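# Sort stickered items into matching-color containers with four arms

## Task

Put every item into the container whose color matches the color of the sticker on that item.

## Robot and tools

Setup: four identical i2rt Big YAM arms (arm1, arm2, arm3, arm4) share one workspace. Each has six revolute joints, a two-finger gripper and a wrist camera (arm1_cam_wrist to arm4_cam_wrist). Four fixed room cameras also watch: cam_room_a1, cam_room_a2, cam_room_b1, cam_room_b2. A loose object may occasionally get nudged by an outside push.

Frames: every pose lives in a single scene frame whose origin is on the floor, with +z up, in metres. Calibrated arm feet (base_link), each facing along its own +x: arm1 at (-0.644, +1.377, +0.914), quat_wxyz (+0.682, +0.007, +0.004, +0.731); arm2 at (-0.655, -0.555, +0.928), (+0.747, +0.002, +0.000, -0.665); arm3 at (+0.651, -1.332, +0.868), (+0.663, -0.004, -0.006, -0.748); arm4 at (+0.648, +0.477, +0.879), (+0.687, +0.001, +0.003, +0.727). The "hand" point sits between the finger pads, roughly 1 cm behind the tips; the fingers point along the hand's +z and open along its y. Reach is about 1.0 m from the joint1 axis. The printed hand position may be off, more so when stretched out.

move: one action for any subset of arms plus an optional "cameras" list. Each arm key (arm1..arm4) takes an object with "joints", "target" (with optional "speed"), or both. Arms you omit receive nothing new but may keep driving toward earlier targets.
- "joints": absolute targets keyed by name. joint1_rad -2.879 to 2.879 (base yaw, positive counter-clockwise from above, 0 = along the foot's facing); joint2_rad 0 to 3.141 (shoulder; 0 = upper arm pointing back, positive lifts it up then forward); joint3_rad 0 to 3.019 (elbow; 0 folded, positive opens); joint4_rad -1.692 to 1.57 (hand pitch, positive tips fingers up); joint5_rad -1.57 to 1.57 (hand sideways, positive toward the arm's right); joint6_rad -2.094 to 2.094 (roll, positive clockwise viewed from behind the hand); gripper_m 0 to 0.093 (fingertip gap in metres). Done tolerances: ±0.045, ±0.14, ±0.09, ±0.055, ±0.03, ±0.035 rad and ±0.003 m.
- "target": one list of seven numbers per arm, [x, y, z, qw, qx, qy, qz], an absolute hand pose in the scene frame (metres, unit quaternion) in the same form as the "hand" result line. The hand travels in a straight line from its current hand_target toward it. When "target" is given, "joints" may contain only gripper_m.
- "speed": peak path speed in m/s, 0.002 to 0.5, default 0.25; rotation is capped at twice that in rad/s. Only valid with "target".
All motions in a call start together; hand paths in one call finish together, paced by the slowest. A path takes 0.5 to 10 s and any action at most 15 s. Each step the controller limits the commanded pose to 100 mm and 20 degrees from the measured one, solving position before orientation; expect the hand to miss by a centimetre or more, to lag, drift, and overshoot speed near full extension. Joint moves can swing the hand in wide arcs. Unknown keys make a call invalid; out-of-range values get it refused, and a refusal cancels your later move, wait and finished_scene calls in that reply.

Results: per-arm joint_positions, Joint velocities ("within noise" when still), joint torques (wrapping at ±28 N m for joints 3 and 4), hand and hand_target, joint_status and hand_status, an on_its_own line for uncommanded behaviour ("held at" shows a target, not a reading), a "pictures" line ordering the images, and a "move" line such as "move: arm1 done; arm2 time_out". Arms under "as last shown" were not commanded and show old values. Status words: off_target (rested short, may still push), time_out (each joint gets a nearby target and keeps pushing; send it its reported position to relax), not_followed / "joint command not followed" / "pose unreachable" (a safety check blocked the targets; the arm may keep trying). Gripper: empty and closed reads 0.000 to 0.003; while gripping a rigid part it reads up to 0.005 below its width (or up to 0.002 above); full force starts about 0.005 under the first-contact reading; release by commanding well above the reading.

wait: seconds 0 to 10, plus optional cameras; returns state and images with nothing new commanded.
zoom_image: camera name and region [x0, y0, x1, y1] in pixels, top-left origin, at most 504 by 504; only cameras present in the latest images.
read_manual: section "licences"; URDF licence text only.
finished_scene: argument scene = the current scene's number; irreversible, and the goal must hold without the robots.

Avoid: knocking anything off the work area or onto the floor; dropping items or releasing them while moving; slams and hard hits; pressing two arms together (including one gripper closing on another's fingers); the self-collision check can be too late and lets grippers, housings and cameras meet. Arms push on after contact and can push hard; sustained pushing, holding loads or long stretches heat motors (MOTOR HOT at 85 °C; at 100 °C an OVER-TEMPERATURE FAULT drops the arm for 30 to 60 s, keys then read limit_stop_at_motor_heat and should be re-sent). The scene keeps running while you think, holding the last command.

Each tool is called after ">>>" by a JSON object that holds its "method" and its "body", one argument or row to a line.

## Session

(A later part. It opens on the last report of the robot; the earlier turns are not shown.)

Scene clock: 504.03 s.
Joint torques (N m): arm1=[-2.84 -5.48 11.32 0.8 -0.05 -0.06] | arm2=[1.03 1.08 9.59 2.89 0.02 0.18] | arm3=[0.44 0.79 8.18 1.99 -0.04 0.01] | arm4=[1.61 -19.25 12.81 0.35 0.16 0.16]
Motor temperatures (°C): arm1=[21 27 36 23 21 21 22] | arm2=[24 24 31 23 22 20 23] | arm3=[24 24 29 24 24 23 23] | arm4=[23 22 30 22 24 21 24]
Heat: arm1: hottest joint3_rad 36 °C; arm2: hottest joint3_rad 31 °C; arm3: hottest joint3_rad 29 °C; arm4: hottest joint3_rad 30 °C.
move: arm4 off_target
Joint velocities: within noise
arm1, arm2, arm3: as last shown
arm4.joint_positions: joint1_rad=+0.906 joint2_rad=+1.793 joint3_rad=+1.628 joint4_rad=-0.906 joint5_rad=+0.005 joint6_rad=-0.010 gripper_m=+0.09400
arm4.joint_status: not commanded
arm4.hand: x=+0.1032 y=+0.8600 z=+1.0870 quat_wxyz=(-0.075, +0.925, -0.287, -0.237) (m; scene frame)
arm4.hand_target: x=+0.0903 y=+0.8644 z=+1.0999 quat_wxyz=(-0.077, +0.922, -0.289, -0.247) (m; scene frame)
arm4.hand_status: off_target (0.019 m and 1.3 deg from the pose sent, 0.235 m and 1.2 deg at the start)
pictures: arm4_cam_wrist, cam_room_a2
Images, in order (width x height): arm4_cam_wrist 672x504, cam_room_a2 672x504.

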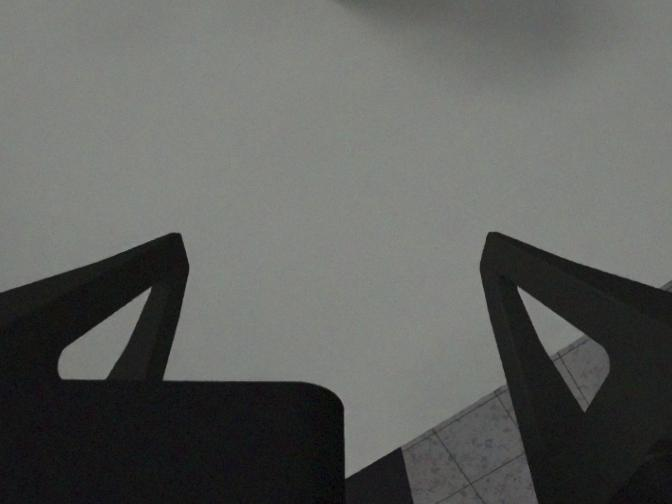

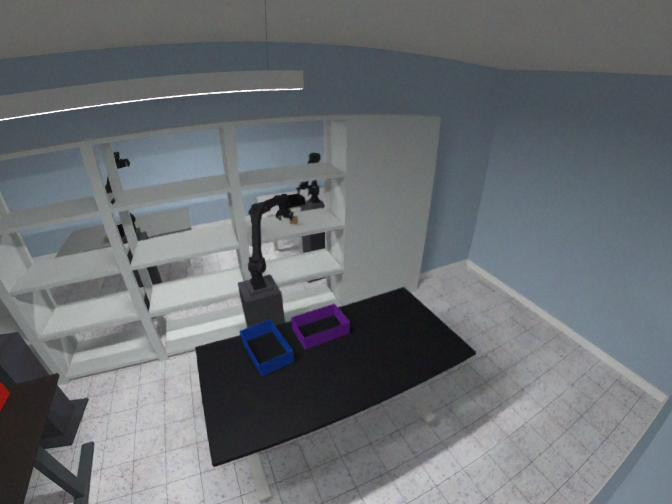

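>>> {"method": "move", "body": {
  "arm4": {"target": [0.012, 0.924, 1.1, 0.0774, -0.9217, 0.2888, 0.247], "speed": 0.2},
  "cameras": ["arm4_cam_wrist", "cam_room_a2", "arm1_cam_wrist"]
}}

Scene clock: 508.83 s.
Joint torques (N m): arm1=[-2.02 -5.19 11.44 0.95 -0.04 -0.05] | arm2=[1.26 1.03 9.61 2.89 0.02 0.18] | arm3=[0.44 0.91 8.24 1.95 -0.04 0] | arm4=[1.03 -22.89 13.09 0.29 0.04 0.08]
Motor temperatures (°C): arm1=[21 27 36 23 21 21 22] | arm2=[24 24 31 23 22 20 23] | arm3=[24 24 29 24 24 23 23] | arm4=[23 22 32 22 24 21 24]
Heat: arm1: hottest joint3_rad 36 °C; arm2: hottest joint3_rad 31 °C; arm3: hottest joint3_rad 29 °C; arm4: hottest joint3_rad 32 °C.
move: arm4 off_target
Joint velocities: within noise
arm1, arm2, arm3: as last shown
arm4.joint_positions: joint1_rad=+0.906 joint2_rad=+2.077 joint3_rad=+2.072 joint4_rad=-1.061 joint5_rad=+0.005 joint6_rad=-0.010 gripper_m=+0.09400
arm4.joint_status: not commanded
arm4.hand: x=+0.0215 y=+0.9171 z=+1.0923 quat_wxyz=(-0.076, +0.925, -0.287, -0.239) (m; scene frame)
arm4.hand_target: x=+0.0125 y=+0.9235 z=+1.0999 quat_wxyz=(-0.078, +0.922, -0.289, -0.248) (m; scene frame)
arm4.hand_status: off_target (0.014 m and 1.0 deg from the pose sent, 0.112 m and 1.3 deg at the start)
pictures: arm1_cam_wrist, arm4_cam_wrist, cam_room_a2
Images, in order (width x height): arm1_cam_wrist 672x504, arm4_cam_wrist 672x504, cam_room_a2 672x504.

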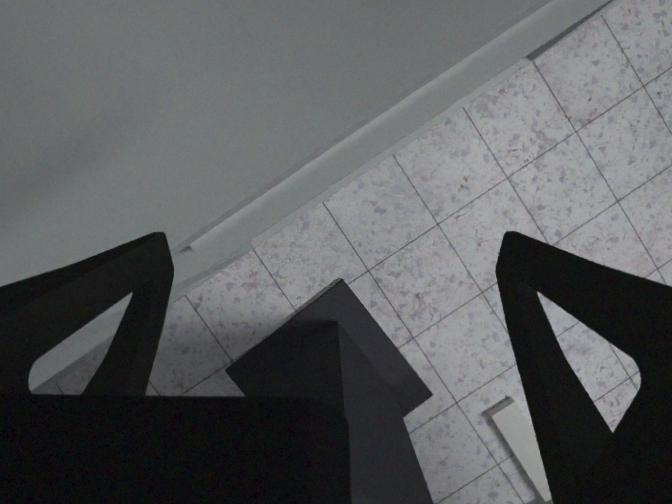

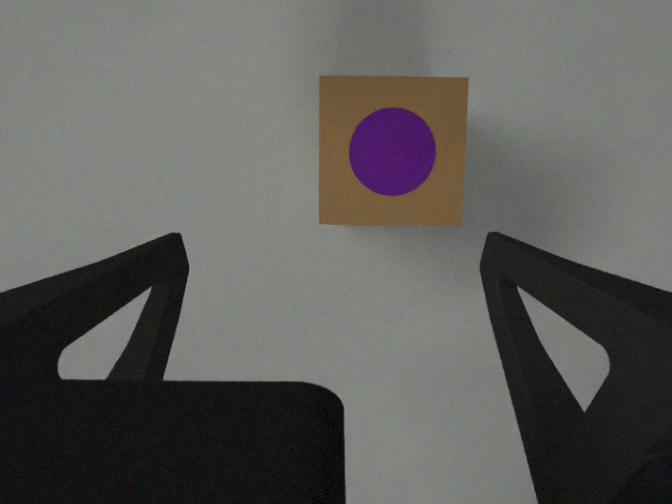

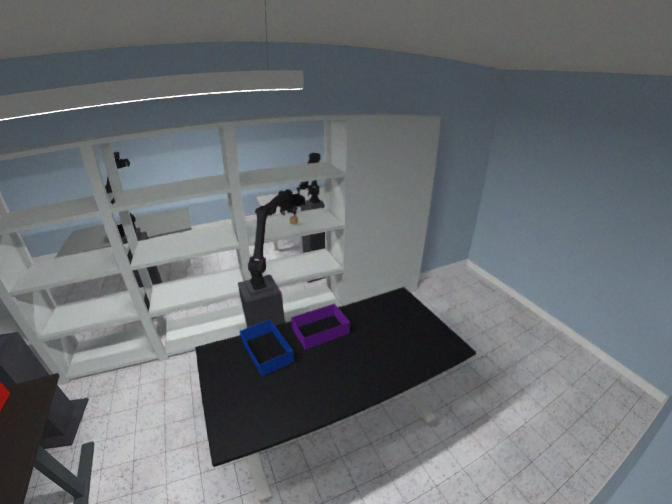

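>>> {"method": "move", "body": {
  "arm4": {"target": [-0.004, 0.961, 1.075, 0.0774, -0.9217, 0.2888, 0.247], "speed": 0.1},
  "cameras": ["arm4_cam_wrist"]
}}

Scene clock: 526.73 s.
Joint torques (N m): arm1=[-2.84 -5.3 11.48 0.88 -0.04 -0.06] | arm2=[1.2 0.91 9.57 2.86 0.02 0.18] | arm3=[0.56 1.03 8.28 1.99 -0.03 -0.01] | arm4=[1.08 -24.53 13.12 0.38 -0.05 -0.08]
Motor temperatures (°C): arm1=[21 26 36 23 21 21 22] | arm2=[24 24 32 23 22 20 23] | arm3=[24 24 29 24 24 23 23] | arm4=[23 23 38 22 24 21 24]
Heat: arm1: hottest joint3_rad 36 °C; arm2: hottest joint3_rad 32 °C; arm3: hottest joint3_rad 29 °C; arm4: hottest joint3_rad 38 °C.
move: arm4 off_target
Joint velocities: within noise
arm1, arm2, arm3: as last shown
arm4.joint_positions: joint1_rad=+0.879 joint2_rad=+2.198 joint3_rad=+2.221 joint4_rad=-1.083 joint5_rad=-0.007 joint6_rad=-0.016 gripper_m=+0.09400
arm4.joint_status: not commanded
arm4.hand: x=+0.0036 y=+0.9528 z=+1.0721 quat_wxyz=(-0.075, +0.921, -0.295, -0.242) (m; scene frame)
arm4.hand_target: x=-0.0035 y=+0.9606 z=+1.0749 quat_wxyz=(-0.078, +0.921, -0.289, -0.248) (m; scene frame)
arm4.hand_status: off_target (0.012 m and 0.9 deg from the pose sent, 0.054 m and 1.0 deg at the start)
pictures: arm4_cam_wrist
Images, in order (width x height): arm4_cam_wrist 672x504.

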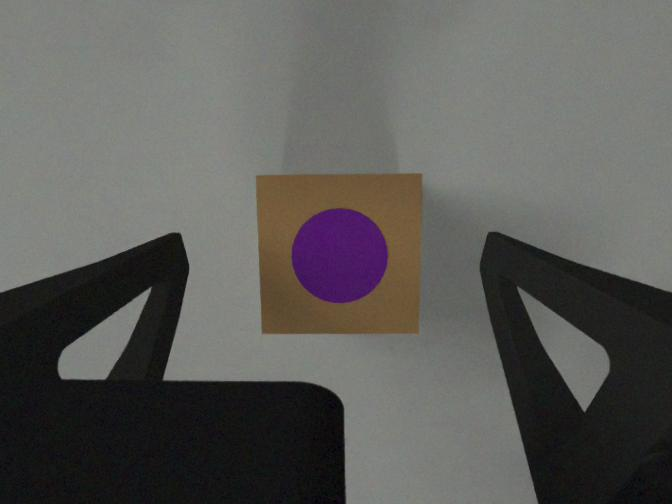

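>>> {"method": "move", "body": {
  "arm4": {"target": [-0.003, 0.9625, 1.015, 0.0774, -0.9217, 0.2888, 0.247], "speed": 0.1},
  "cameras": ["arm4_cam_wrist"]
}}

Scene clock: 533.80 s.
Joint torques (N m): arm1=[-3.14 -6.07 11.48 0.94 -0.01 -0.04] | arm2=[1.08 1.08 9.59 2.88 0.02 0.19] | arm3=[0.56 0.97 8.24 1.95 -0.04 0] | arm4=[0.56 -24.23 9.16 1.52 -0.05 -0.11]
Motor temperatures (°C): arm1=[21 26 36 23 21 21 22] | arm2=[24 24 32 23 22 20 23] | arm3=[24 24 29 24 24 23 23] | arm4=[23 24 38 22 24 21 24]
Heat: arm1: hottest joint3_rad 36 °C; arm2: hottest joint3_rad 32 °C; arm3: hottest joint3_rad 29 °C; arm4: hottest joint3_rad 38 °C.
move: arm4 off_target
Joint velocities: within noise
arm1, arm2, arm3: as last shown
arm4.joint_positions: joint1_rad=+0.879 joint2_rad=+2.200 joint3_rad=+2.133 joint4_rad=-0.962 joint5_rad=-0.009 joint6_rad=-0.019 gripper_m=+0.09400
arm4.joint_status: not commanded
arm4.hand: x=-0.0018 y=+0.9563 z=+1.0406 quat_wxyz=(-0.079, +0.918, -0.292, -0.256) (m; scene frame)
arm4.hand_target: x=-0.0022 y=+0.9619 z=+1.0154 quat_wxyz=(-0.077, +0.922, -0.289, -0.247) (m; scene frame)
arm4.hand_status: off_target (0.026 m and 1.2 deg from the pose sent, 0.058 m and 0.9 deg at the start)
pictures: arm4_cam_wrist
Images, in order (width x height): arm4_cam_wrist 672x504.

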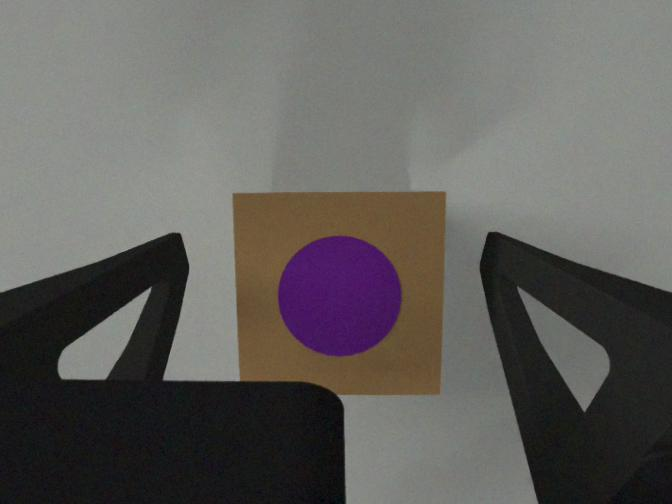

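>>> {"method": "move", "body": {
  "arm4": {"target": [0.001, 0.96, 1.003, 0.0774, -0.9217, 0.2888, 0.247], "speed": 0.1},
  "cameras": ["arm4_cam_wrist"]
}}

Scene clock: 548.83 s.
Joint torques (N m): arm1=[-2.55 -5.13 11.22 0.79 -0.03 -0.03] | arm2=[1.2 1.08 9.61 2.86 0.02 0.18] | arm3=[0.38 0.97 8.2 1.99 -0.03 0] | arm4=[0.38 -24.94 8.87 1.42 -0.05 -0.08]
Motor temperatures (°C): arm1=[21 26 37 23 21 21 22] | arm2=[23 24 32 23 22 20 23] | arm3=[24 24 29 24 24 23 23] | arm4=[23 26 38 22 24 21 24]
Heat: arm1: hottest joint3_rad 37 °C; arm2: hottest joint3_rad 32 °C; arm3: hottest joint3_rad 29 °C; arm4: hottest joint3_rad 38 °C.
move: arm4 off_target
Joint velocities: within noise
arm1, arm2, arm3: as last shown
arm4.joint_positions: joint1_rad=+0.879 joint2_rad=+2.200 joint3_rad=+2.086 joint4_rad=-0.923 joint5_rad=-0.009 joint6_rad=-0.019 gripper_m=+0.09400
arm4.joint_status: not commanded
arm4.hand: x=+0.0007 y=+0.9543 z=+1.0219 quat_wxyz=(-0.078, +0.919, -0.292, -0.253) (m; scene frame)
arm4.hand_target: x=+0.0014 y=+0.9596 z=+1.0032 quat_wxyz=(-0.077, +0.922, -0.289, -0.247) (m; scene frame)
arm4.hand_status: off_target (0.020 m and 0.8 deg from the pose sent, 0.038 m and 1.2 deg at the start)
pictures: arm4_cam_wrist
Images, in order (width x height): arm4_cam_wrist 672x504.

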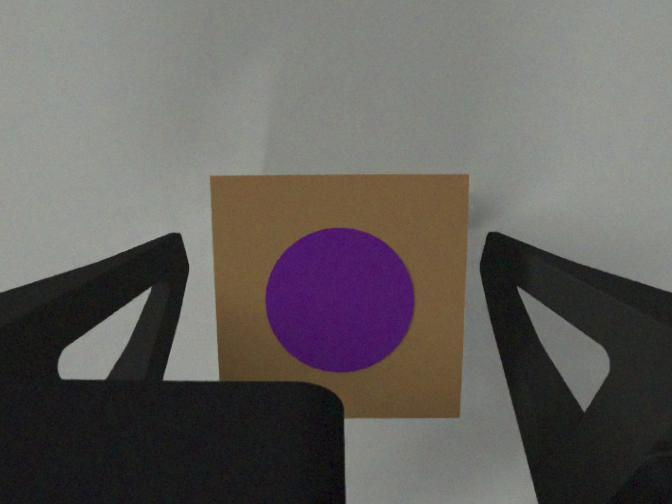

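>>> {"method": "move", "body": {
  "arm4": {"joints": {"gripper_m": 0.045}},
  "cameras": ["arm4_cam_wrist"]
}}

Scene clock: 552.50 s.
Joint torques (N m): arm1=[-2.78 -5.25 11.36 0.8 -0.04 -0.04] | arm2=[1.14 0.85 9.58 2.84 0.02 0.18] | arm3=[0.5 0.91 8.28 2.02 -0.04 0] | arm4=[0.26 -24.64 8.96 1.28 0 -0.06]
Motor temperatures (°C): arm1=[21 26 37 23 21 21 22] | arm2=[23 24 32 23 22 20 23] | arm3=[24 24 29 24 24 23 23] | arm4=[23 26 38 22 24 21 24]
Heat: arm1: hottest joint3_rad 37 °C; arm2: hottest joint3_rad 32 °C; arm3: hottest joint3_rad 29 °C; arm4: hottest joint3_rad 38 °C.
move: arm4 off_target
Joint velocities: within noise
arm1.joint_positions: joint1_rad=-2.244 joint2_rad=+1.183 joint3_rad=+0.997 joint4_rad=-0.827 joint5_rad=-0.008 joint6_rad=+0.005 gripper_m=+0.09297
arm1.joint_status: not commanded
arm1.hand: x=-0.2718 y=+1.1235 z=+1.1349 quat_wxyz=(-0.256, -0.287, -0.920, +0.079) (m; scene frame)
arm1.hand_target: x=-0.2746 y=+1.1202 z=+1.1300 quat_wxyz=(-0.247, -0.289, -0.922, +0.077) (m; scene frame)
arm1.hand_status: not commanded
arm2, arm3: as last shown
arm4.joint_positions: joint1_rad=+0.879 joint2_rad=+2.200 joint3_rad=+2.086 joint4_rad=-0.923 joint5_rad=-0.010 joint6_rad=-0.021 gripper_m=+0.05329
arm4.joint_status: gripper_m off_target (ended at +0.05331, target +0.04500)
arm4.hand: x=+0.0006 y=+0.9542 z=+1.0220 quat_wxyz=(-0.078, +0.919, -0.291, -0.253) (m; scene frame)
arm4.hand_target: x=+0.0014 y=+0.9596 z=+1.0032 quat_wxyz=(-0.077, +0.922, -0.289, -0.247) (m; scene frame)
arm4.hand_status: not commanded
pictures: arm4_cam_wrist
Images, in order (width x height): arm4_cam_wrist 672x504.

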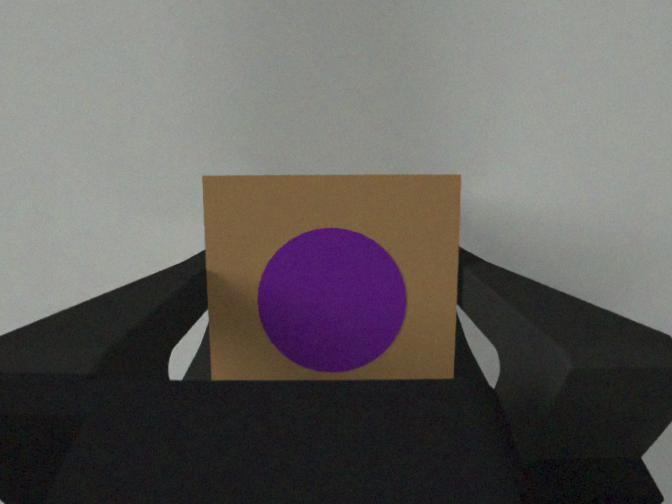

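>>> {"method": "move", "body": {
  "arm4": {"target": [0.02, 0.945, 1.06, 0.0774, -0.9217, 0.2888, 0.247], "speed": 0.15},
  "cameras": []
}}

>>> {"method": "move", "body": {
  "arm4": {"target": [0.2785, 0.7338, 1.12, 0.0774, -0.9217, 0.2888, 0.247], "speed": 0.4},
  "cameras": ["arm4_cam_wrist", "cam_room_a2"]
}}

Scene clock: 583.80 s.
Joint torques (N m): arm1=[-2.55 -4.95 11.38 0.98 -0.05 -0.08] | arm2=[1.14 0.97 9.59 2.86 0.01 0.18] | arm3=[0.67 0.97 8.23 1.96 -0.03 0] | arm4=[0.67 -27.46 9.21 0.5 -0.02 -0.06]
Motor temperatures (°C): arm1=[21 25 37 23 21 21 22] | arm2=[23 24 32 23 22 20 23] | arm3=[24 24 29 24 24 23 23] | arm4=[22 29 35 22 24 21 26]
Heat: arm1: hottest joint3_rad 37 °C; arm2: hottest joint3_rad 32 °C; arm3: hottest joint3_rad 29 °C; arm4: hottest joint3_rad 35 °C.
move: arm4 off_target
Joint velocities: within noise
arm1: as last shown
arm2.joint_positions: joint1_rad=+2.112 joint2_rad=+0.601 joint3_rad=+1.399 joint4_rad=-0.708 joint5_rad=+0.000 joint6_rad=-0.012 gripper_m=+0.09402
arm2.joint_status: not commanded
arm2.hand: x=-0.4507 y=-0.3989 z=+1.6252 quat_wxyz=(-0.701, +0.221, -0.636, -0.235) (m; scene frame)
arm2.hand_target: x=-0.4524 y=-0.3985 z=+1.6279 quat_wxyz=(-0.702, +0.218, -0.633, -0.242) (m; scene frame)
arm2.hand_status: not commanded
arm3.joint_positions: joint1_rad=-1.980 joint2_rad=+0.607 joint3_rad=+1.393 joint4_rad=-0.707 joint5_rad=+0.001 joint6_rad=-0.006 gripper_m=+0.09402
arm3.joint_status: not commanded
arm3.hand: x=+0.4221 y=-1.1879 z=+1.5573 quat_wxyz=(+0.190, -0.657, +0.181, +0.707) (m; scene frame)
arm3.hand_target: x=+0.4285 y=-1.1887 z=+1.5641 quat_wxyz=(+0.193, -0.649, +0.184, +0.713) (m; scene frame)
arm3.hand_status: not commanded
arm4.joint_positions: joint1_rad=+0.879 joint2_rad=+2.142 joint3_rad=+2.065 joint4_rad=-0.977 joint5_rad=-0.010 joint6_rad=-0.021 gripper_m=+0.05329
arm4.joint_status: not commanded
arm4.hand: x=+0.0155 y=+0.9434 z=+1.0493 quat_wxyz=(-0.076, +0.922, -0.292, -0.245) (m; scene frame)
arm4.hand_target: x=+0.0199 y=+0.9450 z=+1.0598 quat_wxyz=(-0.078, +0.922, -0.289, -0.247) (m; scene frame)
arm4.hand_status: off_target (0.012 m and 0.5 deg from the pose sent, 0.044 m and 0.8 deg at the start)
pictures: none
No camera images: "cameras" was empty.

Scene clock: 585.30 s.
Joint torques (N m): arm1=[-2.14 -5.3 11.38 0.98 0.01 -0.01] | arm2=[1.14 1.03 9.58 2.89 0.01 0.18] | arm3=[0.5 0.85 8.25 1.99 -0.05 -0.01] | arm4=[1.32 -9.23 9.32 0.65 0.18 0.18]
Motor temperatures (°C): arm1=[21 25 37 23 21 21 22] | arm2=[23 24 32 23 22 20 23] | arm3=[24 24 29 24 24 23 23] | arm4=[22 29 35 22 24 21 26]
Heat: arm1: hottest joint3_rad 37 °C; arm2: hottest joint3_rad 32 °C; arm3: hottest joint3_rad 29 °C; arm4: hottest joint3_rad 35 °C.
move: arm4 done
Joint velocities: within noise
arm1, arm2, arm3: as last shown
arm4.joint_positions: joint1_rad=+0.907 joint2_rad=+1.195 joint3_rad=+1.057 joint4_rad=-0.897 joint5_rad=+0.005 joint6_rad=-0.011 gripper_m=+0.05329
arm4.joint_status: not commanded
arm4.hand: x=+0.2802 y=+0.7359 z=+1.1237 quat_wxyz=(-0.081, +0.921, -0.285, -0.253) (m; scene frame)
arm4.hand_target: x=+0.2786 y=+0.7338 z=+1.1200 quat_wxyz=(-0.077, +0.922, -0.289, -0.247) (m; scene frame)
arm4.hand_status: done (0.005 m and 0.9 deg from the pose sent, 0.344 m and 0.5 deg at the start)
pictures: arm4_cam_wrist, cam_room_a2
Images, in order (width x height): arm4_cam_wrist 672x504, cam_room_a2 672x504.

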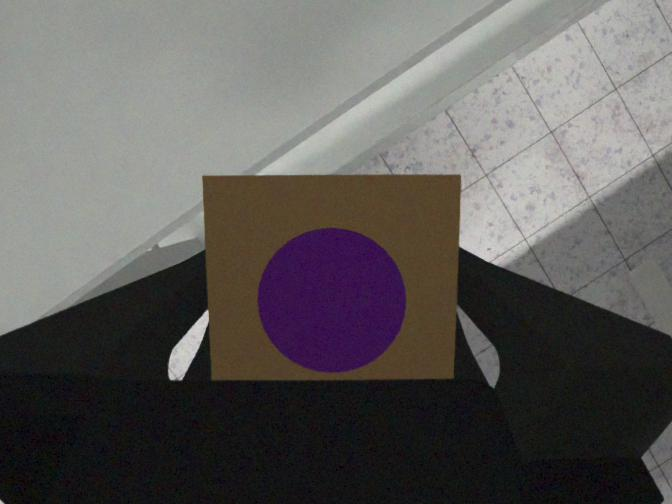

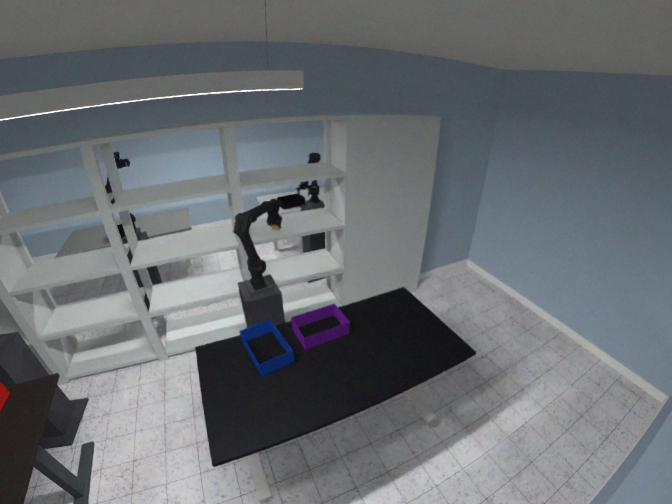

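>>> {"method": "move", "body": {
  "arm4": {"joints": {"joint1_rad": 0.7, "joint2_rad": 0.8, "joint3_rad": 1.3, "joint4_rad": -1.5, "joint5_rad": 0, "joint6_rad": 0}},
  "cameras": []
}}

>>> {"method": "move", "body": {
  "arm4": {"joints": {"joint1_rad": -1.063}},
  "cameras": ["arm4_cam_wrist"]
}}

>>> {"method": "move", "body": {
  "arm4": {"target": [1.087, 0.755, 0.95, 0.2486, -0.2687, 0.9277, 0.072], "speed": 0.35},
  "cameras": ["arm4_cam_wrist", "cam_room_a2"]
}}

Scene clock: 594.10 s.
Joint torques (N m): arm1=[-2.55 -5.77 11.38 0.94 -0.02 -0.03] | arm2=[1.2 1.08 9.61 2.88 0.02 0.19] | arm3=[0.56 0.97 8.25 2 -0.03 0] | arm4=[1.55 -2.43 8.94 0.55 0.04 0.14]
Motor temperatures (°C): arm1=[21 25 37 23 21 21 22] | arm2=[23 24 32 23 22 20 23] | arm3=[24 24 29 24 24 23 23] | arm4=[22 28 36 22 24 21 26]
Heat: arm1: hottest joint3_rad 37 °C; arm2: hottest joint3_rad 32 °C; arm3: hottest joint3_rad 29 °C; arm4: hottest joint3_rad 36 °C.
move: arm4 done
Joint velocities: within noise
arm1, arm2, arm3: as last shown
arm4.joint_positions: joint1_rad=+0.691 joint2_rad=+0.806 joint3_rad=+1.292 joint4_rad=-1.491 joint5_rad=+0.002 joint6_rad=-0.010 gripper_m=+0.05329
arm4.joint_status: all done
arm4.hand: x=+0.4612 y=+0.6834 z=+1.3012 quat_wxyz=(-0.111, +0.881, -0.381, -0.257) (m; scene frame)
arm4.hand_target: x=+0.4616 y=+0.6790 z=+1.3049 quat_wxyz=(-0.109, +0.881, -0.381, -0.260) (m; scene frame)
arm4.hand_status: not commanded
pictures: none
No camera images: "cameras" was empty.

Scene clock: 595.97 s.
Joint torques (N m): arm1=[-3.19 -6.07 11.41 0.84 -0.07 -0.05] | arm2=[1.14 0.97 9.62 2.89 0.02 0.18] | arm3=[0.56 0.73 8.25 1.95 -0.04 0] | arm4=[0.15 -2.55 8.95 0.51 0.06 0.15]
Motor temperatures (°C): arm1=[21 25 37 23 21 21 22] | arm2=[23 24 32 23 22 20 23] | arm3=[24 24 29 24 24 23 23] | arm4=[22 27 36 22 24 21 26]
Heat: arm1: hottest joint3_rad 37 °C; arm2: hottest joint3_rad 32 °C; arm3: hottest joint3_rad 29 °C; arm4: hottest joint3_rad 36 °C.
move: arm4 done
Joint velocities: within noise
arm1, arm2, arm3: as last shown
arm4.joint_positions: joint1_rad=-1.059 joint2_rad=+0.806 joint3_rad=+1.292 joint4_rad=-1.491 joint5_rad=+0.001 joint6_rad=-0.010 gripper_m=+0.05332
arm4.joint_status: all done
arm4.hand: x=+0.8848 y=+0.6280 z=+1.2994 quat_wxyz=(-0.266, +0.274, -0.921, -0.076) (m; scene frame)
arm4.hand_target: x=+0.8823 y=+0.6254 z=+1.3031 quat_wxyz=(-0.268, +0.267, -0.922, -0.078) (m; scene frame)
arm4.hand_status: not commanded
pictures: arm4_cam_wrist
Images, in order (width x height): arm4_cam_wrist 672x504.

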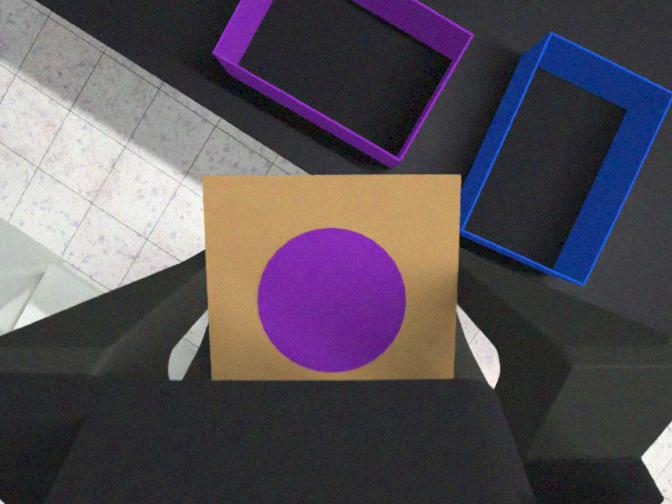

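Scene clock: 597.90 s.
Joint torques (N m): arm1=[-2.49 -5.6 11.49 0.87 -0.01 -0.06] | arm2=[1.2 0.91 9.57 2.85 0.01 0.18] | arm3=[0.5 0.91 8.24 2 -0.04 0.01] | arm4=[0.85 -15.09 9.92 1.37 0.04 0.13]
Motor temperatures (°C): arm1=[21 25 37 23 21 21 22] | arm2=[23 24 32 23 22 20 23] | arm3=[24 24 29 24 24 23 23] | arm4=[22 27 36 22 24 21 26]
Heat: arm1: hottest joint3_rad 37 °C; arm2: hottest joint3_rad 32 °C; arm3: hottest joint3_rad 29 °C; arm4: hottest joint3_rad 36 °C.
move: arm4 off_target
Joint velocities: within noise
arm1, arm2, arm3: as last shown
arm4.joint_positions: joint1_rad=-1.059 joint2_rad=+1.567 joint3_rad=+0.893 joint4_rad=-0.434 joint5_rad=+0.001 joint6_rad=-0.010 gripper_m=+0.05332
arm4.joint_status: not commanded
arm4.hand: x=+1.0670 y=+0.7442 z=+0.9272 quat_wxyz=(-0.218, +0.278, -0.934, -0.062) (m; scene frame)
arm4.hand_target: x=+1.0860 y=+0.7545 z=+0.9507 quat_wxyz=(-0.249, +0.269, -0.928, -0.072) (m; scene frame)
arm4.hand_status: off_target (0.032 m and 3.9 deg from the pose sent, 0.423 m and 2.3 deg at the start)
pictures: arm4_cam_wrist, cam_room_a2
Images, in order (width x height): arm4_cam_wrist 672x504, cam_room_a2 672x504.

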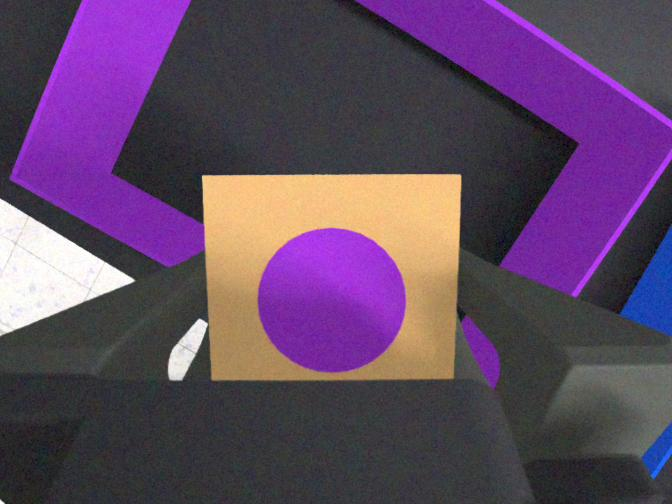

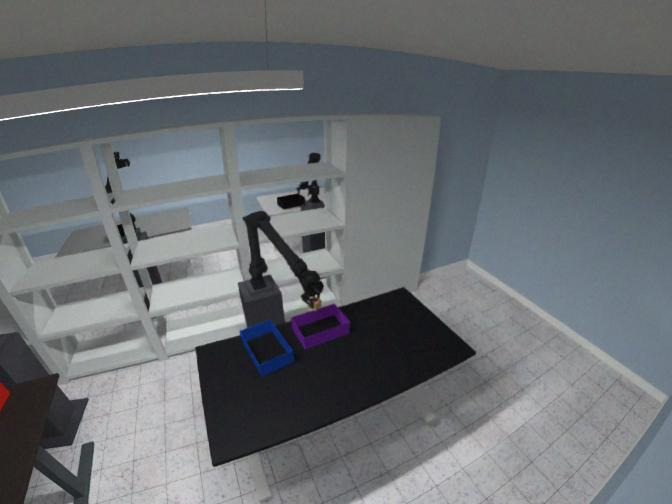

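>>> {"method": "move", "body": {
  "arm4": {"target": [1.108, 0.765, 0.79, 0.2486, -0.2687, 0.9277, 0.072], "speed": 0.25},
  "cameras": ["arm4_cam_wrist"]
}}

>>> {"method": "move", "body": {
  "arm4": {"target": [1.108, 0.765, 0.76, 0.2486, -0.2687, 0.9277, 0.072], "speed": 0.1},
  "cameras": ["arm4_cam_wrist", "cam_room_a2"]
}}

Scene clock: 606.87 s.
Joint torques (N m): arm1=[-2.9 -5.19 11.36 0.9 -0.04 -0.08] | arm2=[1.14 0.91 9.59 2.88 0.03 0.18] | arm3=[0.67 0.91 8.27 1.96 -0.04 -0.01] | arm4=[0.09 -16.62 6.05 1.4 -0.01 0.1]
Motor temperatures (°C): arm1=[21 25 37 23 21 21 22] | arm2=[23 24 32 23 22 20 23] | arm3=[24 24 29 24 24 23 23] | arm4=[22 26 36 22 24 21 26]
Heat: arm1: hottest joint3_rad 37 °C; arm2: hottest joint3_rad 32 °C; arm3: hottest joint3_rad 29 °C; arm4: hottest joint3_rad 36 °C.
move: arm4 off_target
Joint velocities: within noise
arm1, arm2, arm3: as last shown
arm4.joint_positions: joint1_rad=-1.060 joint2_rad=+1.953 joint3_rad=+0.892 joint4_rad=-0.017 joint5_rad=+0.001 joint6_rad=-0.010 gripper_m=+0.05332
arm4.joint_status: not commanded
arm4.hand: x=+1.0937 y=+0.7605 z=+0.7824 quat_wxyz=(-0.232, +0.276, -0.930, -0.066) (m; scene frame)
arm4.hand_target: x=+1.1077 y=+0.7648 z=+0.7903 quat_wxyz=(-0.249, +0.269, -0.928, -0.072) (m; scene frame)
arm4.hand_status: off_target (0.017 m and 2.2 deg from the pose sent, 0.145 m and 3.9 deg at the start)
pictures: arm4_cam_wrist
Images, in order (width x height): arm4_cam_wrist 672x504.

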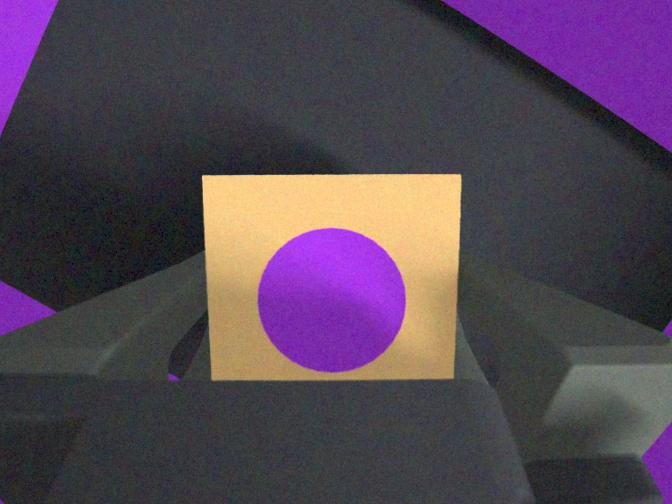

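Scene clock: 607.93 s.
Joint torques (N m): arm1=[-2.55 -5.3 11.43 0.99 -0.05 -0.04] | arm2=[1.32 1.14 9.61 2.88 0.02 0.19] | arm3=[0.62 0.91 8.24 1.94 -0.03 0] | arm4=[0.26 -16.09 5.82 1.36 -0.06 0.08]
Motor temperatures (°C): arm1=[21 25 37 23 21 21 22] | arm2=[23 24 32 23 22 20 23] | arm3=[24 24 29 24 24 23 23] | arm4=[22 26 36 22 24 21 26]
Heat: arm1: hottest joint3_rad 37 °C; arm2: hottest joint3_rad 32 °C; arm3: hottest joint3_rad 29 °C; arm4: hottest joint3_rad 36 °C.
move: arm4 off_target
Joint velocities: within noise
arm1, arm2, arm3: as last shown
arm4.joint_positions: joint1_rad=-1.060 joint2_rad=+2.014 joint3_rad=+0.892 joint4_rad=+0.057 joint5_rad=+0.001 joint6_rad=-0.010 gripper_m=+0.05332
arm4.joint_status: not commanded
arm4.hand: x=+1.0949 y=+0.7613 z=+0.7600 quat_wxyz=(-0.238, +0.276, -0.929, -0.068) (m; scene frame)
arm4.hand_target: x=+1.1077 y=+0.7648 z=+0.7603 quat_wxyz=(-0.249, +0.269, -0.928, -0.072) (m; scene frame)
arm4.hand_status: off_target (0.014 m and 1.6 deg from the pose sent, 0.027 m and 2.2 deg at the start)
pictures: arm4_cam_wrist, cam_room_a2
Images, in order (width x height): arm4_cam_wrist 672x504, cam_room_a2 672x504.

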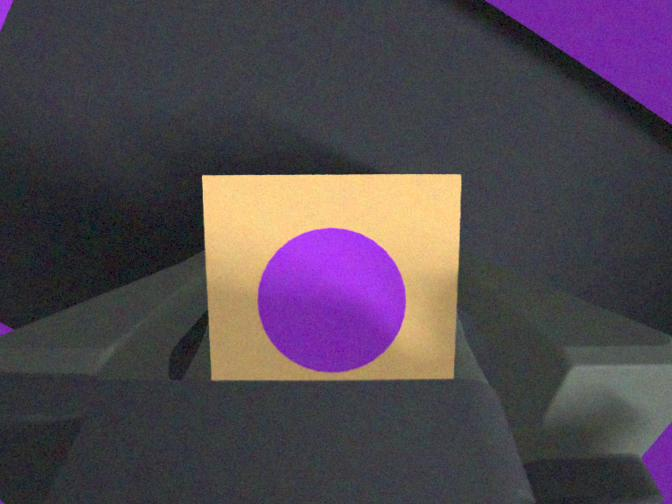

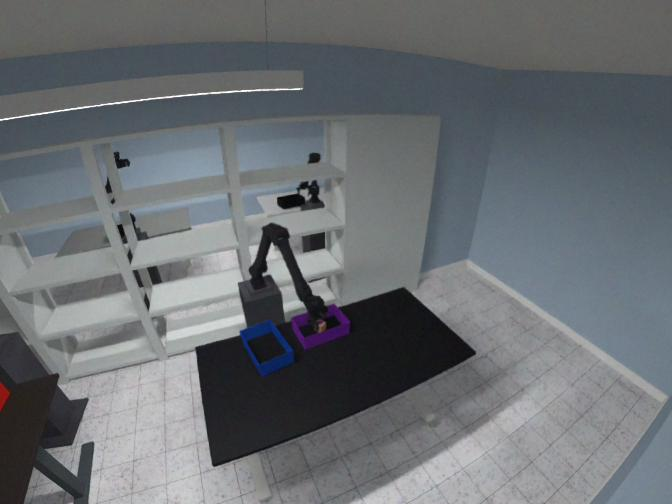

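Continue lowering until contact.

>>> {"method": "move", "body": {
  "arm4": {"target": [1.108, 0.765, 0.738, 0.2486, -0.2687, 0.9277, 0.072], "speed": 0.06},
  "cameras": []
}}

>>> {"method": "move", "body": {
  "arm4": {"target": [1.108, 0.765, 0.728, 0.2486, -0.2687, 0.9277, 0.072], "speed": 0.06},
  "cameras": ["arm4_cam_wrist"]
}}

>>> {"method": "move", "body": {
  "arm4": {"target": [1.108, 0.765, 0.718, 0.2486, -0.2687, 0.9277, 0.072], "speed": 0.06},
  "cameras": ["arm4_cam_wrist"]
}}

Scene clock: 615.47 s.
Joint torques (N m): arm1=[-3.08 -5.3 11.36 0.83 -0.05 -0.06] | arm2=[1.08 1.03 9.62 2.88 0.02 0.18] | arm3=[0.62 0.91 8.17 1.99 -0.03 0] | arm4=[0.03 -14.39 5.85 1.24 0.03 0.09]
Motor temperatures (°C): arm1=[21 25 37 23 21 21 22] | arm2=[23 24 32 23 22 20 23] | arm3=[24 24 29 24 24 23 23] | arm4=[22 26 35 22 24 21 26]
Heat: arm1: hottest joint3_rad 37 °C; arm2: hottest joint3_rad 32 °C; arm3: hottest joint3_rad 29 °C; arm4: hottest joint3_rad 35 °C.
move: arm4 off_target
Joint velocities: within noise
arm1.joint_positions: joint1_rad=-2.244 joint2_rad=+1.183 joint3_rad=+0.997 joint4_rad=-0.827 joint5_rad=-0.008 joint6_rad=+0.005 gripper_m=+0.09297
arm1.joint_status: not commanded
arm1.hand: x=-0.2718 y=+1.1235 z=+1.1349 quat_wxyz=(-0.256, -0.287, -0.920, +0.079) (m; scene frame)
arm1.hand_target: x=-0.2746 y=+1.1202 z=+1.1300 quat_wxyz=(-0.247, -0.289, -0.922, +0.077) (m; scene frame)
arm1.hand_status: not commanded
arm2, arm3: as last shown
arm4.joint_positions: joint1_rad=-1.060 joint2_rad=+2.055 joint3_rad=+0.898 joint4_rad=+0.111 joint5_rad=-0.001 joint6_rad=-0.009 gripper_m=+0.05332
arm4.joint_status: not commanded
arm4.hand: x=+1.0985 y=+0.7639 z=+0.7474 quat_wxyz=(-0.247, +0.275, -0.927, -0.071) (m; scene frame)
arm4.hand_target: x=+1.1074 y=+0.7647 z=+0.7382 quat_wxyz=(-0.248, +0.269, -0.928, -0.072) (m; scene frame)
arm4.hand_status: off_target (0.013 m and 0.8 deg from the pose sent, 0.026 m and 1.6 deg at the start)
pictures: none
No camera images: "cameras" was empty.

Scene clock: 616.43 s.
Joint torques (N m): arm1=[-2.08 -5.07 11.47 0.94 -0.04 -0.03] | arm2=[1.14 0.91 9.59 2.86 0.02 0.19] | arm3=[0.44 0.97 8.25 1.99 -0.04 0.01] | arm4=[-0.03 -13.16 5.44 1.26 0.06 0.1]
Motor temperatures (°C): arm1=[21 25 37 23 21 21 22] | arm2=[23 24 32 23 22 20 23] | arm3=[24 24 29 24 24 23 23] | arm4=[22 26 35 22 24 21 26]
Heat: arm1: hottest joint3_rad 37 °C; arm2: hottest joint3_rad 32 °C; arm3: hottest joint3_rad 29 °C; arm4: hottest joint3_rad 35 °C.
move: arm4 off_target
Joint velocities: within noise
arm1: as last shown
arm2.joint_positions: joint1_rad=+2.112 joint2_rad=+0.601 joint3_rad=+1.399 joint4_rad=-0.708 joint5_rad=+0.000 joint6_rad=-0.012 gripper_m=+0.09402
arm2.joint_status: not commanded
arm2.hand: x=-0.4507 y=-0.3989 z=+1.6252 quat_wxyz=(-0.701, +0.221, -0.636, -0.235) (m; scene frame)
arm2.hand_target: x=-0.4524 y=-0.3985 z=+1.6279 quat_wxyz=(-0.702, +0.218, -0.633, -0.242) (m; scene frame)
arm2.hand_status: not commanded
arm3.joint_positions: joint1_rad=-1.980 joint2_rad=+0.607 joint3_rad=+1.393 joint4_rad=-0.707 joint5_rad=+0.001 joint6_rad=-0.006 gripper_m=+0.09402
arm3.joint_status: not commanded
arm3.hand: x=+0.4221 y=-1.1879 z=+1.5573 quat_wxyz=(+0.190, -0.657, +0.181, +0.707) (m; scene frame)
arm3.hand_target: x=+0.4285 y=-1.1887 z=+1.5641 quat_wxyz=(+0.193, -0.649, +0.184, +0.713) (m; scene frame)
arm3.hand_status: not commanded
arm4.joint_positions: joint1_rad=-1.060 joint2_rad=+2.066 joint3_rad=+0.906 joint4_rad=+0.136 joint5_rad=-0.002 joint6_rad=-0.009 gripper_m=+0.05332
arm4.joint_status: not commanded
arm4.hand: x=+1.1043 y=+0.7678 z=+0.7472 quat_wxyz=(-0.257, +0.274, -0.924, -0.074) (m; scene frame)
arm4.hand_target: x=+1.1070 y=+0.7645 z=+0.7285 quat_wxyz=(-0.248, +0.269, -0.928, -0.072) (m; scene frame)
arm4.hand_status: off_target (0.020 m and 1.2 deg from the pose sent, 0.022 m and 0.8 deg at the start)
pictures: arm4_cam_wrist
Images, in order (width x height): arm4_cam_wrist 672x504.

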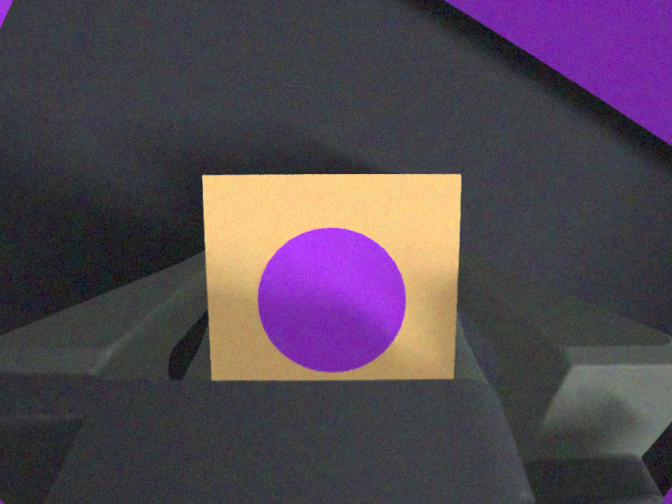

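Scene clock: 617.40 s.
Joint torques (N m): arm1=[-2.2 -5.25 11.38 0.98 0.01 -0.08] | arm2=[1.26 1.03 9.61 2.88 0.02 0.18] | arm3=[0.5 0.85 8.27 1.95 -0.04 0.01] | arm4=[0.32 -12.4 5.09 0.98 0.06 0.1]
Motor temperatures (°C): arm1=[21 25 37 23 21 21 22] | arm2=[23 24 32 23 22 20 23] | arm3=[24 24 29 24 24 23 23] | arm4=[22 26 35 22 24 21 26]
Heat: arm1: hottest joint3_rad 37 °C; arm2: hottest joint3_rad 32 °C; arm3: hottest joint3_rad 29 °C; arm4: hottest joint3_rad 35 °C.
move: arm4 off_target
Joint velocities: within noise
arm1, arm2, arm3: as last shown
arm4.joint_positions: joint1_rad=-1.060 joint2_rad=+2.076 joint3_rad=+0.915 joint4_rad=+0.162 joint5_rad=-0.002 joint6_rad=-0.009 gripper_m=+0.05332
arm4.joint_status: not commanded
arm4.hand: x=+1.1109 y=+0.7721 z=+0.7477 quat_wxyz=(-0.268, +0.273, -0.921, -0.078) (m; scene frame)
arm4.hand_target: x=+1.1064 y=+0.7643 z=+0.7195 quat_wxyz=(-0.249, +0.269, -0.928, -0.072) (m; scene frame)
arm4.hand_status: off_target (0.031 m and 2.5 deg from the pose sent, 0.030 m and 1.2 deg at the start)
pictures: arm4_cam_wrist
Images, in order (width x height): arm4_cam_wrist 672x504.

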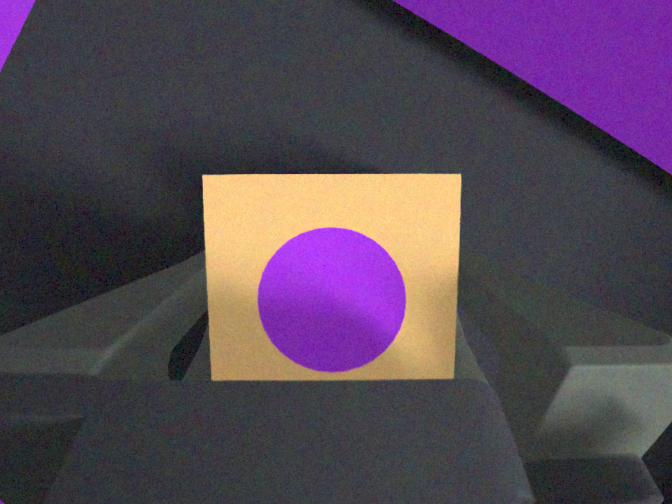

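>>> {"method": "move", "body": {
  "arm4": {"joints": {"gripper_m": 0.093}},
  "cameras": ["arm4_cam_wrist"]
}}

>>> {"method": "move", "body": {
  "arm4": {"target": [1.08, 0.748, 0.95, 0.2486, -0.2687, 0.9277, 0.072], "speed": 0.3},
  "cameras": ["arm4_cam_wrist", "cam_room_a2"]
}}

Scene clock: 622.27 s.
Joint torques (N m): arm1=[-2.73 -5.25 11.17 0.94 -0.02 -0.08] | arm2=[1.14 0.97 9.59 2.86 0.02 0.19] | arm3=[0.56 0.91 8.21 1.99 -0.03 0] | arm4=[0.15 -14.86 4.68 1.02 0.14 0.11]
Motor temperatures (°C): arm1=[21 25 37 23 21 21 22] | arm2=[23 24 32 23 22 20 23] | arm3=[24 24 29 24 24 23 23] | arm4=[22 26 34 22 24 21 26]
Heat: arm1: hottest joint3_rad 37 °C; arm2: hottest joint3_rad 32 °C; arm3: hottest joint3_rad 29 °C; arm4: hottest joint3_rad 34 °C.
move: arm4 done
Joint velocities: within noise
arm1, arm2, arm3: as last shown
arm4.joint_positions: joint1_rad=-1.058 joint2_rad=+2.099 joint3_rad=+0.919 joint4_rad=+0.167 joint5_rad=-0.004 joint6_rad=-0.012 gripper_m=+0.09290
arm4.joint_status: all done
arm4.hand: x=+1.1074 y=+0.7717 z=+0.7371 quat_wxyz=(-0.261, +0.276, -0.922, -0.077) (m; scene frame)
arm4.hand_target: x=+1.1064 y=+0.7643 z=+0.7195 quat_wxyz=(-0.249, +0.269, -0.928, -0.072) (m; scene frame)
arm4.hand_status: not commanded
pictures: arm4_cam_wrist
Images, in order (width x height): arm4_cam_wrist 672x504.

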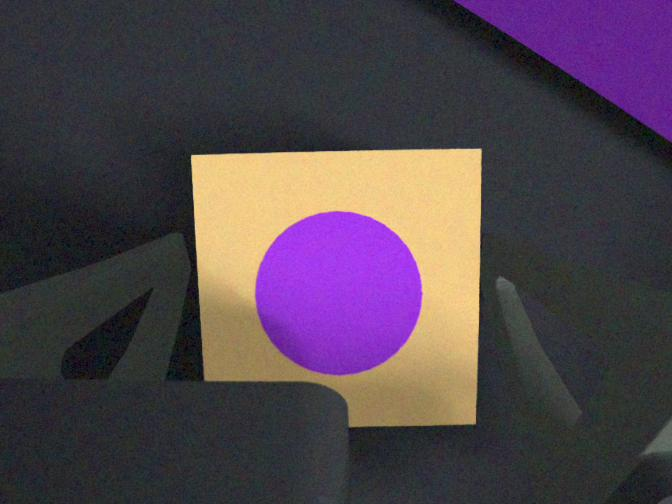

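Scene clock: 623.70 s.
Joint torques (N m): arm1=[-2.32 -4.54 11.43 0.84 -0.04 -0.06] | arm2=[1.26 0.97 9.62 2.88 0.02 0.18] | arm3=[0.56 0.91 8.24 1.94 -0.03 0] | arm4=[0.21 -13.22 10 0.44 0.12 0.12]
Motor temperatures (°C): arm1=[21 25 37 23 21 21 22] | arm2=[23 24 32 23 22 20 23] | arm3=[24 24 29 24 24 23 23] | arm4=[22 26 34 22 24 21 26]
Heat: arm1: hottest joint3_rad 37 °C; arm2: hottest joint3_rad 32 °C; arm3: hottest joint3_rad 29 °C; arm4: hottest joint3_rad 34 °C.
move: arm4 off_target
Joint velocities: within noise
arm1, arm2, arm3: as last shown
arm4.joint_positions: joint1_rad=-1.059 joint2_rad=+1.527 joint3_rad=+0.866 joint4_rad=-0.399 joint5_rad=-0.004 joint6_rad=-0.012 gripper_m=+0.09292
arm4.joint_status: not commanded
arm4.hand: x=+1.0649 y=+0.7441 z=+0.9388 quat_wxyz=(-0.239, +0.278, -0.928, -0.070) (m; scene frame)
arm4.hand_target: x=+1.0795 y=+0.7477 z=+0.9502 quat_wxyz=(-0.249, +0.269, -0.928, -0.072) (m; scene frame)
arm4.hand_status: off_target (0.019 m and 1.5 deg from the pose sent, 0.216 m and 1.9 deg at the start)
pictures: arm4_cam_wrist, cam_room_a2
Images, in order (width x height): arm4_cam_wrist 672x504, cam_room_a2 672x504.

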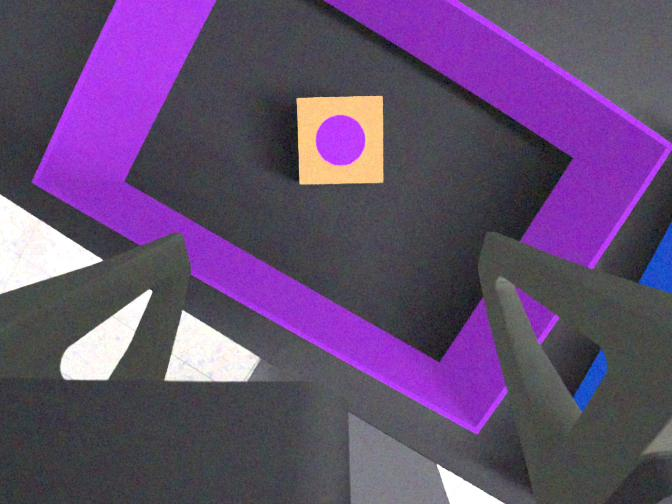

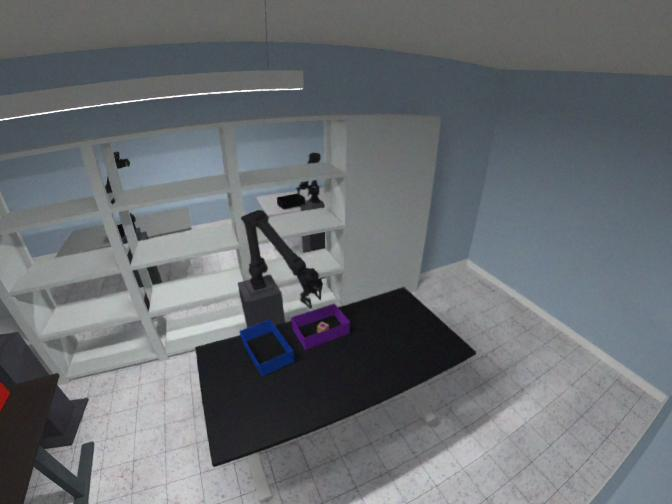

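>>> {"method": "move", "body": {
  "arm2": {"joints": {"joint1_rad": -0.6}},
  "arm1": {"joints": {"joint2_rad": 0.8, "joint3_rad": 1.3, "joint4_rad": -1.5}},
  "cameras": []
}}

>>> {"method": "move", "body": {
  "arm2": {"joints": {"joint1_rad": -1.206, "joint2_rad": 1.2, "joint3_rad": 1.3, "joint4_rad": -1.1}},
  "cameras": ["arm2_cam_wrist"]
}}

>>> {"method": "move", "body": {
  "arm2": {"target": [-1.127, -0.8, 0.875, -0.0648, -0.9351, -0.2419, 0.2506], "speed": 0.35},
  "cameras": ["arm2_cam_wrist"]
}}

Scene clock: 650.27 s.
Joint torques (N m): arm1=[-2.26 -0.5 10.65 0.84 0 -0.01] | arm2=[0.38 0.97 9.65 2.88 -0.05 0.18] | arm3=[0.62 1.03 8.25 1.98 -0.04 0] | arm4=[0.03 -12.75 10.09 0.39 0.13 0.14]
Motor temperatures (°C): arm1=[21 25 37 23 21 21 22] | arm2=[23 24 32 23 22 20 23] | arm3=[24 24 29 24 24 23 23] | arm4=[22 25 36 22 24 21 25]
Heat: arm1: hottest joint3_rad 37 °C; arm2: hottest joint3_rad 32 °C; arm3: hottest joint3_rad 29 °C; arm4: hottest joint3_rad 36 °C.
move: arm1 done; arm2 done
Joint velocities: within noise
arm1.joint_positions: joint1_rad=-2.244 joint2_rad=+0.806 joint3_rad=+1.296 joint4_rad=-1.489 joint5_rad=-0.008 joint6_rad=+0.005 gripper_m=+0.09297
arm1.joint_status: all done
arm1.hand: x=-0.4073 y=+1.2187 z=+1.3336 quat_wxyz=(-0.263, -0.286, -0.918, +0.081) (m; scene frame)
arm1.hand_target: x=-0.4120 y=+1.2189 z=+1.3359 quat_wxyz=(-0.262, -0.287, -0.918, +0.082) (m; scene frame)
arm1.hand_status: not commanded
arm2.joint_positions: joint1_rad=-0.595 joint2_rad=+0.601 joint3_rad=+1.399 joint4_rad=-0.708 joint5_rad=+0.001 joint6_rad=-0.012 gripper_m=+0.09407
arm2.joint_status: all done
arm2.hand: x=-0.7764 y=-0.7878 z=+1.6233 quat_wxyz=(-0.379, -0.576, -0.354, +0.632) (m; scene frame)
arm2.hand_target: x=-0.7769 y=-0.7863 z=+1.6260 quat_wxyz=(-0.383, -0.575, -0.348, +0.634) (m; scene frame)
arm2.hand_status: not commanded
arm3, arm4: as last shown
pictures: none
No camera images: "cameras" was empty.

Scene clock: 651.60 s.
Joint torques (N m): arm1=[-2.78 0.03 10.65 0.92 -0.06 -0.09] | arm2=[1.32 -11.75 12.6 1.33 0 0.19] | arm3=[0.5 0.79 8.27 1.95 -0.03 0.01] | arm4=[0.09 -12.69 10.02 0.44 0.12 0.14]
Motor temperatures (°C): arm1=[21 25 37 23 21 21 22] | arm2=[23 24 32 23 22 20 23] | arm3=[24 24 29 24 24 23 23] | arm4=[22 25 36 22 24 21 25]
Heat: arm1: hottest joint3_rad 37 °C; arm2: hottest joint3_rad 32 °C; arm3: hottest joint3_rad 29 °C; arm4: hottest joint3_rad 36 °C.
move: arm2 done
Joint velocities: within noise
arm1, arm3, arm4: as last shown
arm2.joint_positions: joint1_rad=-1.213 joint2_rad=+1.209 joint3_rad=+1.293 joint4_rad=-1.088 joint5_rad=+0.000 joint6_rad=-0.012 gripper_m=+0.09407
arm2.joint_status: all done
arm2.hand: x=-1.0685 y=-0.7681 z=+1.2603 quat_wxyz=(-0.063, -0.932, -0.232, +0.271) (m; scene frame)
arm2.hand_target: x=-1.0643 y=-0.7693 z=+1.2661 quat_wxyz=(-0.066, -0.932, -0.229, +0.272) (m; scene frame)
arm2.hand_status: not commanded
pictures: arm2_cam_wrist
Images, in order (width x height): arm2_cam_wrist 672x504.

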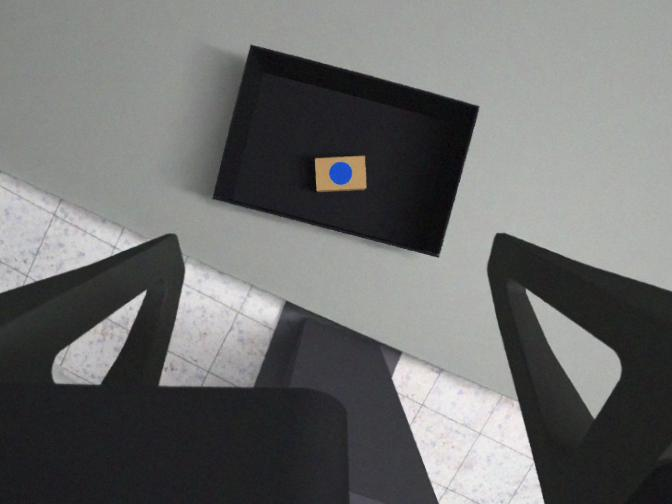

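Scene clock: 653.47 s.
Joint torques (N m): arm1=[-2.49 -0.15 10.54 0.95 -0.03 -0.08] | arm2=[0.73 -16.44 7.9 2.44 -0.18 -0.05] | arm3=[0.5 0.79 8.24 1.96 -0.04 0] | arm4=[-0.56 -12.69 10.03 0.42 0.12 0.11]
Motor temperatures (°C): arm1=[21 25 37 23 21 21 22] | arm2=[23 24 32 23 22 20 23] | arm3=[24 24 29 24 24 23 23] | arm4=[22 25 37 22 24 21 25]
Heat: arm1: hottest joint3_rad 37 °C; arm2: hottest joint3_rad 32 °C; arm3: hottest joint3_rad 29 °C; arm4: hottest joint3_rad 37 °C.
move: arm2 done
Joint velocities: within noise
arm1, arm3, arm4: as last shown
arm2.joint_positions: joint1_rad=-1.213 joint2_rad=+1.846 joint3_rad=+0.876 joint4_rad=-0.094 joint5_rad=-0.014 joint6_rad=-0.015 gripper_m=+0.09407
arm2.joint_status: not commanded
arm2.hand: x=-1.1212 y=-0.7970 z=+0.8726 quat_wxyz=(-0.063, -0.939, -0.237, +0.241) (m; scene frame)
arm2.hand_target: x=-1.1270 y=-0.7999 z=+0.8752 quat_wxyz=(-0.065, -0.935, -0.242, +0.251) (m; scene frame)
arm2.hand_status: done (0.007 m and 1.3 deg from the pose sent, 0.391 m and 2.7 deg at the start)
pictures: arm2_cam_wrist
Images, in order (width x height): arm2_cam_wrist 672x504.

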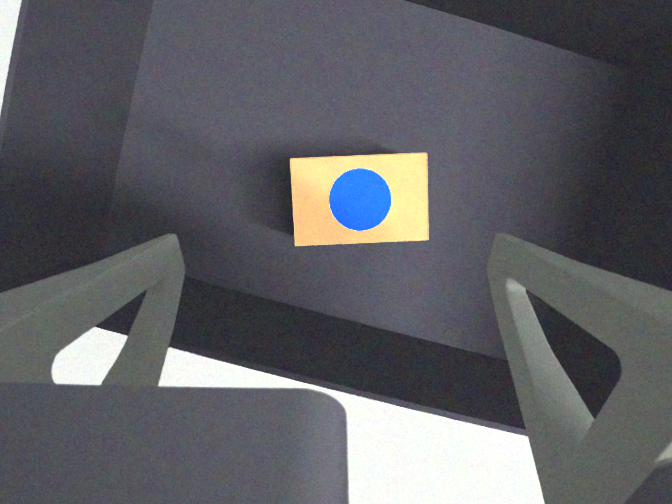

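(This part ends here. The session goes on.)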